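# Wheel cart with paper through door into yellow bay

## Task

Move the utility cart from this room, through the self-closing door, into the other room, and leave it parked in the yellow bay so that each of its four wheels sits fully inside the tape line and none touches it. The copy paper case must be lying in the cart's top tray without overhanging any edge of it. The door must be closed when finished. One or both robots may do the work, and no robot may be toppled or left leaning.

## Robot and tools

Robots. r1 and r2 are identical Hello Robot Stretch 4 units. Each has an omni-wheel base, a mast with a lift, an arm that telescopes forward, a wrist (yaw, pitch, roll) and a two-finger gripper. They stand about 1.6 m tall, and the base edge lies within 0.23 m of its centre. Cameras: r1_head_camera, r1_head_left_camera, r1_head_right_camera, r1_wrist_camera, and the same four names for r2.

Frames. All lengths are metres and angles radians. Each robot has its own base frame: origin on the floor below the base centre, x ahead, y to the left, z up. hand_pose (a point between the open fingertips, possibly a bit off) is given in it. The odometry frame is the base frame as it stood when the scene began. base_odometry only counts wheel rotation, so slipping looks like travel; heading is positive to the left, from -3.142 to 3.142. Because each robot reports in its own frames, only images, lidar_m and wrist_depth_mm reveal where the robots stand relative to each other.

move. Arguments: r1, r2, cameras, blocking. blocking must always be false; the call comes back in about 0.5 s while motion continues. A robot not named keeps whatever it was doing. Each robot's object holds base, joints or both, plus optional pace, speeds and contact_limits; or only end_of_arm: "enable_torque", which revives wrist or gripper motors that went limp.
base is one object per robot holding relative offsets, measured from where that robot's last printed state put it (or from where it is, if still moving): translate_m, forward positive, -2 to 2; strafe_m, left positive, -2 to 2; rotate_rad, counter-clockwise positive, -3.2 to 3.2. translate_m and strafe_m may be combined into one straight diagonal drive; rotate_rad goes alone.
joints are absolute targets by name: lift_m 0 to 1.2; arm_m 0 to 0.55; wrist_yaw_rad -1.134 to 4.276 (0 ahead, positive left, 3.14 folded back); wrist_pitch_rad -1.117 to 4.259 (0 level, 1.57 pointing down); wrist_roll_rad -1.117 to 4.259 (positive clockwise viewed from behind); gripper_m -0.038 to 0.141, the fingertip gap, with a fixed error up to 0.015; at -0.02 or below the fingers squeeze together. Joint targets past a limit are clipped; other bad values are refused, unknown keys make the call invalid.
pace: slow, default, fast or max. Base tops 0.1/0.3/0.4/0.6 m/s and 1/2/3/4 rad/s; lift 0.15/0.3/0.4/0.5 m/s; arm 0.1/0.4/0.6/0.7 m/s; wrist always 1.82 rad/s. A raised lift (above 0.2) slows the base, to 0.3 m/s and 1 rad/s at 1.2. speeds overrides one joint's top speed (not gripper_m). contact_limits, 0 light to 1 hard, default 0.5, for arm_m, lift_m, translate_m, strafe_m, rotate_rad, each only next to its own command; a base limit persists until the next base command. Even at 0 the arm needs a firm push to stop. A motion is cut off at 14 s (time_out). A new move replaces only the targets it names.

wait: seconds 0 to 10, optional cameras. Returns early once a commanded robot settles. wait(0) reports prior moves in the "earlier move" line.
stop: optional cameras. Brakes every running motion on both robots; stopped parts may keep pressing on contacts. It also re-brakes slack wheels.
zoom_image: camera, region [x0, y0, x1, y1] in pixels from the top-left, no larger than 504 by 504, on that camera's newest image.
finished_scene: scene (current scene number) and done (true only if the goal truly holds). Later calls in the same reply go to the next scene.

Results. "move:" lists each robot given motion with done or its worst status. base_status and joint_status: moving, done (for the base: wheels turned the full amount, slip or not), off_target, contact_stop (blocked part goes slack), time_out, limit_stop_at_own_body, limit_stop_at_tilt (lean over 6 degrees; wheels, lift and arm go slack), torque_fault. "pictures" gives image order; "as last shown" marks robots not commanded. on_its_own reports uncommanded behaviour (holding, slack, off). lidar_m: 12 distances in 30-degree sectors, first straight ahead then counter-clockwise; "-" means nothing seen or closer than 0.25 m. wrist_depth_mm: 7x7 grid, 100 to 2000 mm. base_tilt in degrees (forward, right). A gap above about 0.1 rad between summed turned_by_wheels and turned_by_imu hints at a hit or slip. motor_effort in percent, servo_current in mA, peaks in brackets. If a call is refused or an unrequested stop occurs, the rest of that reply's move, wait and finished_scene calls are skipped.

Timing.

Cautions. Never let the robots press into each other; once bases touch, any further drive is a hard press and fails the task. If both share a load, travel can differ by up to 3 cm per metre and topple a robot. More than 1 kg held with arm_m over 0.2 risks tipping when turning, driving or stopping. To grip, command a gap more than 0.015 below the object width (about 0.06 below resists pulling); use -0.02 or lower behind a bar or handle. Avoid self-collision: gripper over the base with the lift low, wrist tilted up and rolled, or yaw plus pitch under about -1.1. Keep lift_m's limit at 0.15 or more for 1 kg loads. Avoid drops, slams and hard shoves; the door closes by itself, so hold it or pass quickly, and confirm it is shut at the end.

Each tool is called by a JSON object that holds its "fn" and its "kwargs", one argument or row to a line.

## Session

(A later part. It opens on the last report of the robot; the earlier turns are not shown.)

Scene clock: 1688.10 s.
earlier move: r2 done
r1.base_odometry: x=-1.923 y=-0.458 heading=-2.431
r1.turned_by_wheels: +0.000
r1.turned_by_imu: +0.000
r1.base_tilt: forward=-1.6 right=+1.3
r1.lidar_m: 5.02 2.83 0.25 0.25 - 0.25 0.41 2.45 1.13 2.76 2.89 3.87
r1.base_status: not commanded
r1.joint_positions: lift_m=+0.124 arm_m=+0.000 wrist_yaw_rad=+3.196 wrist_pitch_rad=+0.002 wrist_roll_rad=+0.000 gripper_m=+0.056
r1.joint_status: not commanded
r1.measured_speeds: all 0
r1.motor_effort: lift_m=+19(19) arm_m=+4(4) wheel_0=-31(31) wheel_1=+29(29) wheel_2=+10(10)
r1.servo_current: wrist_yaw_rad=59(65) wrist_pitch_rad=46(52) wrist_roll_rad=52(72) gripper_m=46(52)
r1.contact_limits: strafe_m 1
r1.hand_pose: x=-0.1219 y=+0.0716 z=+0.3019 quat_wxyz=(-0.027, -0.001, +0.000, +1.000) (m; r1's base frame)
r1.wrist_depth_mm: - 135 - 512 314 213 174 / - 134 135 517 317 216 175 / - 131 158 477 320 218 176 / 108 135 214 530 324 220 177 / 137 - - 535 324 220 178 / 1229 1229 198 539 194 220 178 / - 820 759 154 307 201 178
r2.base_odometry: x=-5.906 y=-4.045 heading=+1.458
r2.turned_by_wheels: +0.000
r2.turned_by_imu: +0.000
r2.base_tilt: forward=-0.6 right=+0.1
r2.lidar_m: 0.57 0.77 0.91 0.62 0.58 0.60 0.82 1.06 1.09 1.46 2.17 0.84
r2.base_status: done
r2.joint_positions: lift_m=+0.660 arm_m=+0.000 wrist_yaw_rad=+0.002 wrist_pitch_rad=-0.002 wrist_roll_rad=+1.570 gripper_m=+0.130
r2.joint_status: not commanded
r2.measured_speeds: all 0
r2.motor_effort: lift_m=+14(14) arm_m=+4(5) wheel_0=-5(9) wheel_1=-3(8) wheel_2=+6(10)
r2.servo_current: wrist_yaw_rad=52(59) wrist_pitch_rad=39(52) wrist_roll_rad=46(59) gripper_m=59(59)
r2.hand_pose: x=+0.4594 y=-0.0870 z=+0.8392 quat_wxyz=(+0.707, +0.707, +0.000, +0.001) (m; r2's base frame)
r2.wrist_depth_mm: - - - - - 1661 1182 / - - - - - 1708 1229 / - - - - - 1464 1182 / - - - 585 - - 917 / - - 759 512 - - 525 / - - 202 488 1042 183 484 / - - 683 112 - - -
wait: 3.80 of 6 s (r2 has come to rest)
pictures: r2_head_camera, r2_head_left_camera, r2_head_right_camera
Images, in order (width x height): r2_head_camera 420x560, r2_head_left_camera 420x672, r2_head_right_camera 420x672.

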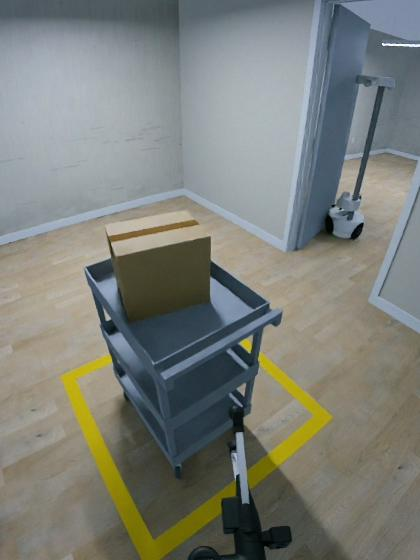

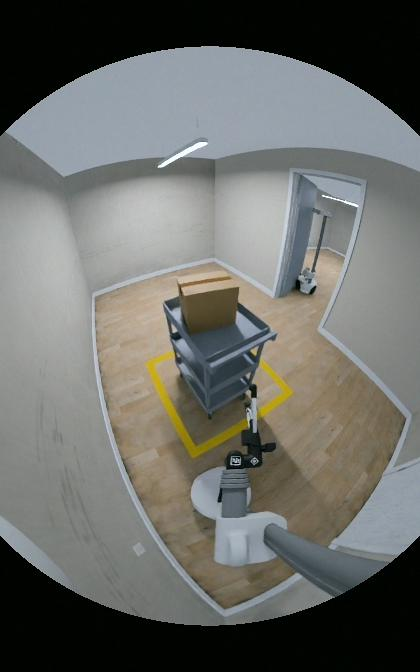

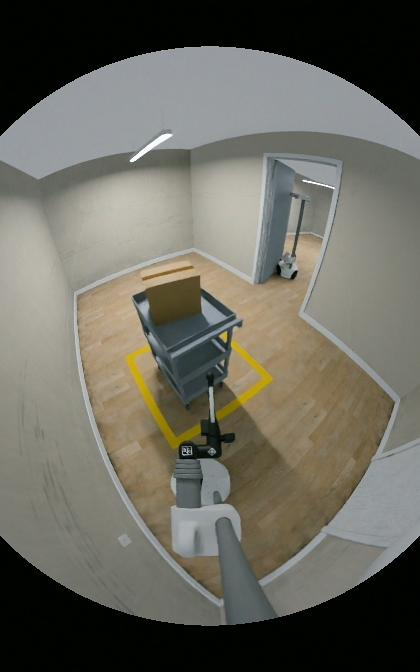

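{"fn": "move", "kwargs": {
  "r1": {"base":{"translate_m":1.2},"pace":"slow"},
  "cameras": [],
  "blocking": false
}}

{"fn": "wait", "kwargs": {
  "seconds": 10,
  "cameras": []
}}

{"fn": "wait", "kwargs": {
  "seconds": 5,
  "cameras": []
}}

{"fn": "wait", "kwargs": {
  "seconds": 8,
  "cameras": ["r2_head_camera","r2_head_right_camera"]
}}

{"fn": "zoom_image", "kwargs": {
  "camera": "r2_head_camera",
  "region": [220, 0, 420, 340]
}}

Scene clock: 1698.40 s.
move: r1 moving
r1.base_odometry: x=-1.932 y=-0.466 heading=-2.431
r1.turned_by_wheels: +0.001
r1.turned_by_imu: +0.000
r1.base_tilt: forward=-1.6 right=+1.2
r1.lidar_m: 5.00 2.83 0.25 0.25 - 0.25 0.41 1.29 1.16 2.78 2.84 3.88
r1.base_status: translate_m moving
r1.joint_positions: lift_m=+0.124 arm_m=+0.000 wrist_yaw_rad=+3.196 wrist_pitch_rad=+0.002 wrist_roll_rad=+0.000 gripper_m=+0.056
r1.joint_status: not commanded
r1.measured_speeds: translate_m=+0.048 strafe_m=+0.000 rotate_rad=-0.001 lift_m=+0.000 arm_m=+0.000 wrist_yaw_rad=+0.000 wrist_pitch_rad=+0.000 wrist_roll_rad=+0.000
r1.motor_effort: lift_m=+19(19) arm_m=+4(4) wheel_0=+1(29) wheel_1=+8(28) wheel_2=-4(9)
r1.servo_current: wrist_yaw_rad=52(72) wrist_pitch_rad=46(46) wrist_roll_rad=52(59) gripper_m=39(46)
r1.hand_pose: x=-0.1219 y=+0.0716 z=+0.3019 quat_wxyz=(-0.027, -0.001, +0.000, +1.000) (m; r1's base frame)
r1.wrist_depth_mm: - 135 - 517 314 214 173 / - 134 134 521 317 216 175 / - 131 158 477 322 218 176 / 108 135 214 535 322 220 177 / 137 - - 539 325 221 178 / 1229 1229 198 496 194 221 178 / - 809 750 154 309 202 178
r2: as last shown
r2.base_tilt: forward=-0.7 right=+0.1
r2.lidar_m: 0.56 0.77 0.87 0.61 0.58 0.60 0.83 1.07 1.11 1.47 2.18 0.83
r2.motor_effort: lift_m=+14(14) arm_m=+4(5) wheel_0=-4(5) wheel_1=-3(4) wheel_2=+6(6)
r2.servo_current: wrist_yaw_rad=52(52) wrist_pitch_rad=39(46) wrist_roll_rad=52(52) gripper_m=52(52)
r2.wrist_depth_mm: - - - - - 1661 1138 / - - - - - 1708 1255 / - - - - - 1397 1205 / - - - 585 - - 917 / - - 759 517 - - 525 / - - 203 492 1078 183 484 / - - 691 112 - - -
pictures: none
No camera images: "cameras" was empty.

Scene clock: 1708.40 s.
earlier move: r1 moving
r1.base_odometry: x=-2.681 y=-1.111 heading=-2.431
r1.turned_by_wheels: +0.000
r1.turned_by_imu: +0.005
r1.base_tilt: forward=-1.6 right=+1.3
r1.lidar_m: 4.00 2.84 2.07 1.95 2.03 1.82 1.73 1.81 2.47 2.75 2.84 3.83
r1.base_status: translate_m moving
r1.joint_positions: lift_m=+0.124 arm_m=+0.000 wrist_yaw_rad=+3.196 wrist_pitch_rad=+0.002 wrist_roll_rad=+0.000 gripper_m=+0.056
r1.joint_status: not commanded
r1.measured_speeds: translate_m=+0.100 strafe_m=-0.001 rotate_rad=-0.002 lift_m=+0.000 arm_m=+0.000 wrist_yaw_rad=+0.000 wrist_pitch_rad=+0.000 wrist_roll_rad=+0.000
r1.motor_effort: lift_m=+19(19) arm_m=+4(4) wheel_0=+4(29) wheel_1=+3(28) wheel_2=-4(9)
r1.servo_current: wrist_yaw_rad=39(72) wrist_pitch_rad=39(52) wrist_roll_rad=52(72) gripper_m=46(52)
r1.hand_pose: x=-0.1219 y=+0.0716 z=+0.3019 quat_wxyz=(-0.027, -0.001, +0.000, +1.000) (m; r1's base frame)
r1.wrist_depth_mm: - 134 - 1808 - - - / - 134 134 1863 - - - / - 131 153 1863 - - - / 107 135 201 1921 - - - / 137 1756 - 1708 - 1863 1756 / 1229 1255 198 1182 193 1160 1118 / - 809 759 798 788 820 809
r2.base_odometry: x=-5.906 y=-4.045 heading=+1.458
r2.turned_by_wheels: +0.000
r2.turned_by_imu: +0.001
r2.base_tilt: forward=-0.7 right=+0.1
r2.lidar_m: 0.58 0.76 0.89 0.61 0.58 0.62 0.82 1.05 1.08 1.47 2.15 0.85
r2.base_status: not commanded
r2.joint_positions: lift_m=+0.660 arm_m=+0.000 wrist_yaw_rad=+0.002 wrist_pitch_rad=-0.002 wrist_roll_rad=+1.570 gripper_m=+0.130
r2.joint_status: not commanded
r2.measured_speeds: all 0
r2.motor_effort: lift_m=+14(14) arm_m=+4(5) wheel_0=-4(5) wheel_1=-3(4) wheel_2=+6(6)
r2.servo_current: wrist_yaw_rad=52(65) wrist_pitch_rad=39(52) wrist_roll_rad=52(65) gripper_m=59(59)
r2.hand_pose: x=+0.4594 y=-0.0870 z=+0.8392 quat_wxyz=(+0.707, +0.707, +0.000, +0.001) (m; r2's base frame)
r2.wrist_depth_mm: - - - - - 1661 1182 / - - - - - 1756 1229 / - - - - - 1430 1205 / - - - 580 - - 917 / - - 759 521 - - 530 / - - 202 492 1060 182 480 / - - 683 112 - - -
wait: 10.00 s; no rest
pictures: none
No camera images: "cameras" was empty.

Scene clock: 1711.20 s.
earlier move: r1 done
r1.base_odometry: x=-2.832 y=-1.241 heading=-2.431
r1.turned_by_wheels: +0.000
r1.turned_by_imu: +0.000
r1.base_tilt: forward=-1.6 right=+1.3
r1.lidar_m: 3.83 2.83 2.06 1.94 2.01 2.02 1.93 2.02 2.78 2.76 2.86 3.87
r1.base_status: done
r1.joint_positions: lift_m=+0.124 arm_m=+0.000 wrist_yaw_rad=+3.196 wrist_pitch_rad=+0.002 wrist_roll_rad=+0.000 gripper_m=+0.056
r1.joint_status: not commanded
r1.measured_speeds: all 0
r1.motor_effort: lift_m=+19(19) arm_m=+4(4) wheel_0=+4(29) wheel_1=+2(28) wheel_2=-1(9)
r1.servo_current: wrist_yaw_rad=46(72) wrist_pitch_rad=39(59) wrist_roll_rad=46(72) gripper_m=46(52)
r1.hand_pose: x=-0.1219 y=+0.0716 z=+0.3019 quat_wxyz=(-0.027, -0.001, +0.000, +1.000) (m; r1's base frame)
r1.wrist_depth_mm: - 134 - - - - - / - 134 134 - - - - / - 131 153 - - - - / 107 135 202 - - - - / 137 - - - - - - / 1229 1229 198 1205 193 1182 1118 / - 809 768 809 788 820 809
r2.base_odometry: x=-5.906 y=-4.045 heading=+1.458
r2.turned_by_wheels: +0.000
r2.turned_by_imu: +0.000
r2.base_tilt: forward=-0.7 right=+0.1
r2.lidar_m: 0.57 0.80 0.89 0.60 0.56 0.59 0.82 1.07 1.08 1.43 2.16 0.81
r2.base_status: not commanded
r2.joint_positions: lift_m=+0.660 arm_m=+0.000 wrist_yaw_rad=+0.002 wrist_pitch_rad=-0.002 wrist_roll_rad=+1.570 gripper_m=+0.130
r2.joint_status: not commanded
r2.measured_speeds: all 0
r2.motor_effort: lift_m=+14(14) arm_m=+4(5) wheel_0=-4(5) wheel_1=-4(4) wheel_2=+6(6)
r2.servo_current: wrist_yaw_rad=52(65) wrist_pitch_rad=46(52) wrist_roll_rad=46(65) gripper_m=52(59)
r2.hand_pose: x=+0.4594 y=-0.0870 z=+0.8392 quat_wxyz=(+0.707, +0.707, +0.000, +0.001) (m; r2's base frame)
r2.wrist_depth_mm: - - - - - 1708 1182 / - - - - - 1756 1229 / - - - - - 1430 1229 / - - - 585 - - 917 / - - 759 521 - - 530 / - - 203 492 1060 183 480 / - - 691 112 - - -
wait: 2.80 of 5 s (r1 has come to rest)
pictures: none
No camera images: "cameras" was empty.

Scene clock: 1719.20 s.
r1.base_odometry: x=-2.832 y=-1.241 heading=-2.431
r1.turned_by_wheels: +0.000
r1.turned_by_imu: -0.001
r1.base_tilt: forward=-1.6 right=+1.3
r1.lidar_m: 3.82 2.85 2.07 1.96 2.04 2.04 1.92 2.05 2.77 2.74 2.87 3.85
r1.base_status: done
r1.joint_positions: lift_m=+0.124 arm_m=+0.000 wrist_yaw_rad=+3.196 wrist_pitch_rad=+0.002 wrist_roll_rad=+0.000 gripper_m=+0.056
r1.joint_status: not commanded
r1.measured_speeds: all 0
r1.motor_effort: lift_m=+19(19) arm_m=+4(4) wheel_0=+5(29) wheel_1=+2(28) wheel_2=-1(9)
r1.servo_current: wrist_yaw_rad=33(72) wrist_pitch_rad=39(59) wrist_roll_rad=52(72) gripper_m=39(52)
r1.hand_pose: x=-0.1219 y=+0.0716 z=+0.3019 quat_wxyz=(-0.027, -0.001, +0.000, +1.000) (m; r1's base frame)
r1.wrist_depth_mm: - 134 - - - - - / - 134 134 - - - - / - 131 153 - - - - / 107 135 202 - - - - / 137 - - - - - - / 1229 1229 198 1229 193 1160 1118 / - 820 759 798 798 820 798
r2.base_odometry: x=-5.906 y=-4.045 heading=+1.458
r2.turned_by_wheels: +0.000
r2.turned_by_imu: +0.001
r2.base_tilt: forward=-0.7 right=+0.1
r2.lidar_m: 0.58 0.77 0.94 0.63 0.56 0.60 0.80 1.07 1.10 1.48 2.16 0.81
r2.base_status: not commanded
r2.joint_positions: lift_m=+0.660 arm_m=+0.000 wrist_yaw_rad=+0.002 wrist_pitch_rad=-0.002 wrist_roll_rad=+1.570 gripper_m=+0.130
r2.joint_status: not commanded
r2.measured_speeds: all 0
r2.motor_effort: lift_m=+14(14) arm_m=+4(5) wheel_0=-5(5) wheel_1=-4(4) wheel_2=+6(6)
r2.servo_current: wrist_yaw_rad=46(65) wrist_pitch_rad=39(52) wrist_roll_rad=39(65) gripper_m=52(59)
r2.hand_pose: x=+0.4594 y=-0.0870 z=+0.8392 quat_wxyz=(+0.707, +0.707, +0.000, +0.001) (m; r2's base frame)
r2.wrist_depth_mm: - - - - - 1708 1182 / - - - - - 1661 1255 / - - - - - 1430 1205 / - - - 585 - - 917 / - - 759 517 - - 525 / - - 202 488 1060 183 480 / - - 691 112 - - -
wait: 8.00 s; at rest by 0.27 s
pictures: r2_head_camera, r2_head_right_camera
Images, in order (width x height): r2_head_camera 420x560, r2_head_right_camera 420x672.

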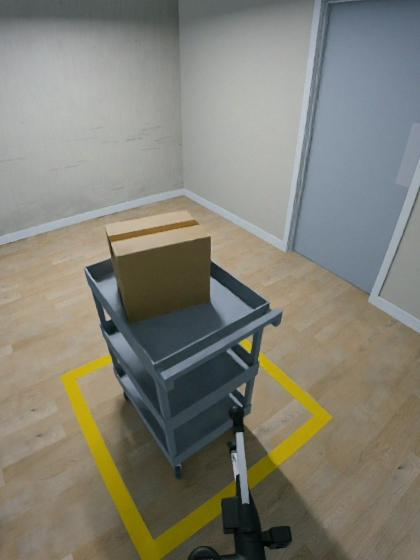

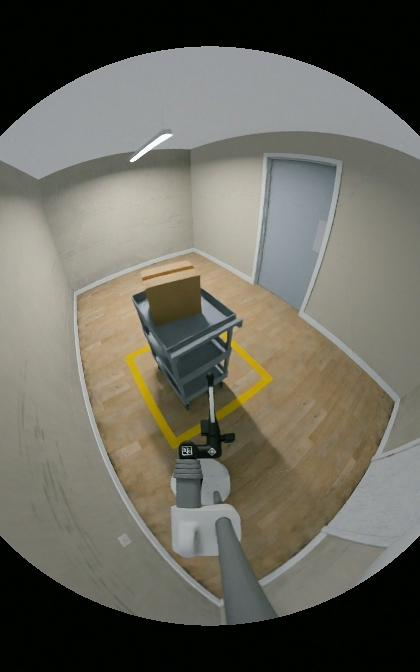

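Scaled by 1.482 from the camera's 420x560 image, which has a finer 1200x1600 frame.

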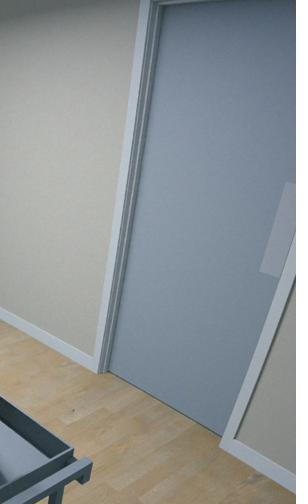

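{"fn": "wait", "kwargs": {
  "seconds": 6,
  "cameras": ["r2_head_camera","r2_head_right_camera"]
}}

{"fn": "zoom_image", "kwargs": {
  "camera": "r2_head_right_camera",
  "region": [240, 140, 360, 330]
}}

Scene clock: 1729.70 s.
r1.base_odometry: x=-2.832 y=-1.241 heading=-2.431
r1.turned_by_wheels: +0.000
r1.turned_by_imu: -0.001
r1.base_tilt: forward=-1.6 right=+1.3
r1.lidar_m: 3.82 2.89 2.05 1.96 2.04 2.01 1.92 2.03 2.71 2.74 2.87 3.84
r1.base_status: done
r1.joint_positions: lift_m=+0.124 arm_m=+0.000 wrist_yaw_rad=+3.196 wrist_pitch_rad=+0.002 wrist_roll_rad=+0.000 gripper_m=+0.056
r1.joint_status: not commanded
r1.measured_speeds: all 0
r1.motor_effort: lift_m=+19(19) arm_m=+4(4) wheel_0=+4(29) wheel_1=+2(28) wheel_2=-1(9)
r1.servo_current: wrist_yaw_rad=52(72) wrist_pitch_rad=46(59) wrist_roll_rad=78(72) gripper_m=39(52)
r1.hand_pose: x=-0.1219 y=+0.0716 z=+0.3019 quat_wxyz=(-0.027, -0.001, +0.000, +1.000) (m; r1's base frame)
r1.wrist_depth_mm: - 134 - - - - - / - 134 134 - - - - / - 131 153 - - - - / 107 135 202 - - - - / 137 - - - - - - / 1229 1205 198 1205 193 1160 1118 / - 809 759 798 788 831 798
r2.base_odometry: x=-5.906 y=-4.045 heading=+1.458
r2.turned_by_wheels: +0.000
r2.turned_by_imu: +0.001
r2.base_tilt: forward=-0.7 right=+0.0
r2.lidar_m: 0.58 0.80 0.89 0.62 0.58 0.58 0.84 1.06 1.07 1.44 2.15 0.80
r2.base_status: not commanded
r2.joint_positions: lift_m=+0.660 arm_m=+0.000 wrist_yaw_rad=+0.002 wrist_pitch_rad=-0.002 wrist_roll_rad=+1.570 gripper_m=+0.130
r2.joint_status: not commanded
r2.measured_speeds: all 0
r2.motor_effort: lift_m=+14(14) arm_m=+4(5) wheel_0=-5(5) wheel_1=-3(4) wheel_2=+6(6)
r2.servo_current: wrist_yaw_rad=39(65) wrist_pitch_rad=46(52) wrist_roll_rad=46(65) gripper_m=52(59)
r2.hand_pose: x=+0.4594 y=-0.0870 z=+0.8392 quat_wxyz=(+0.707, +0.707, +0.000, +0.001) (m; r2's base frame)
r2.wrist_depth_mm: - - - - - 1756 1182 / - - - - - 1756 1255 / - - - - - 1430 1160 / - - - 585 - - 917 / - - 759 512 - - 525 / - - 203 496 1060 183 480 / - - 699 112 - - -
wait: 6.00 s; at rest from the start
pictures: r2_head_camera, r2_head_right_camera
Images, in order (width x height): r2_head_camera 420x560, r2_head_right_camera 420x672.

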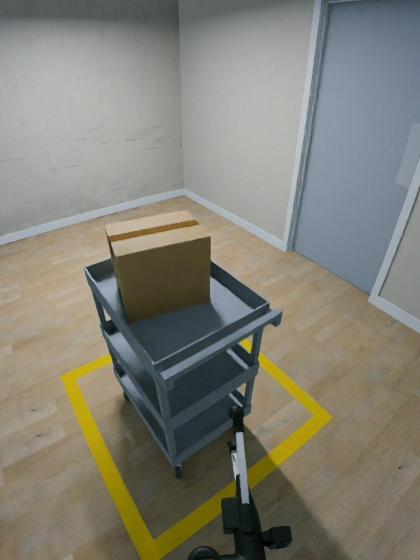

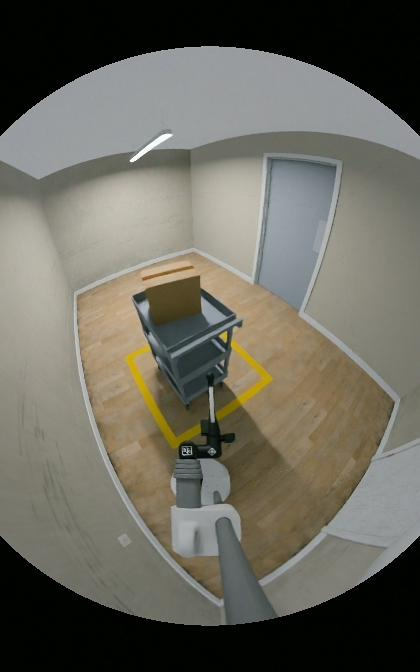

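Scaled by 2.653 from the camera's 420x672 image, which has a finer 600x960 frame.

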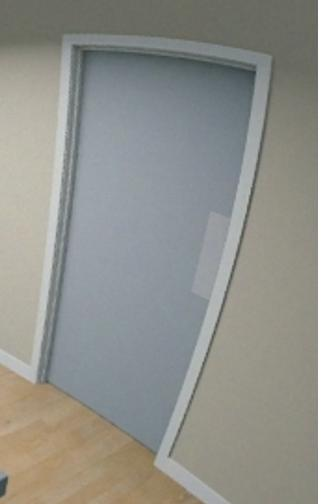

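Shut.

{"fn": "finished_scene", "kwargs": {
  "scene": 2,
  "done": true
}}

The scene is finished: the task was done.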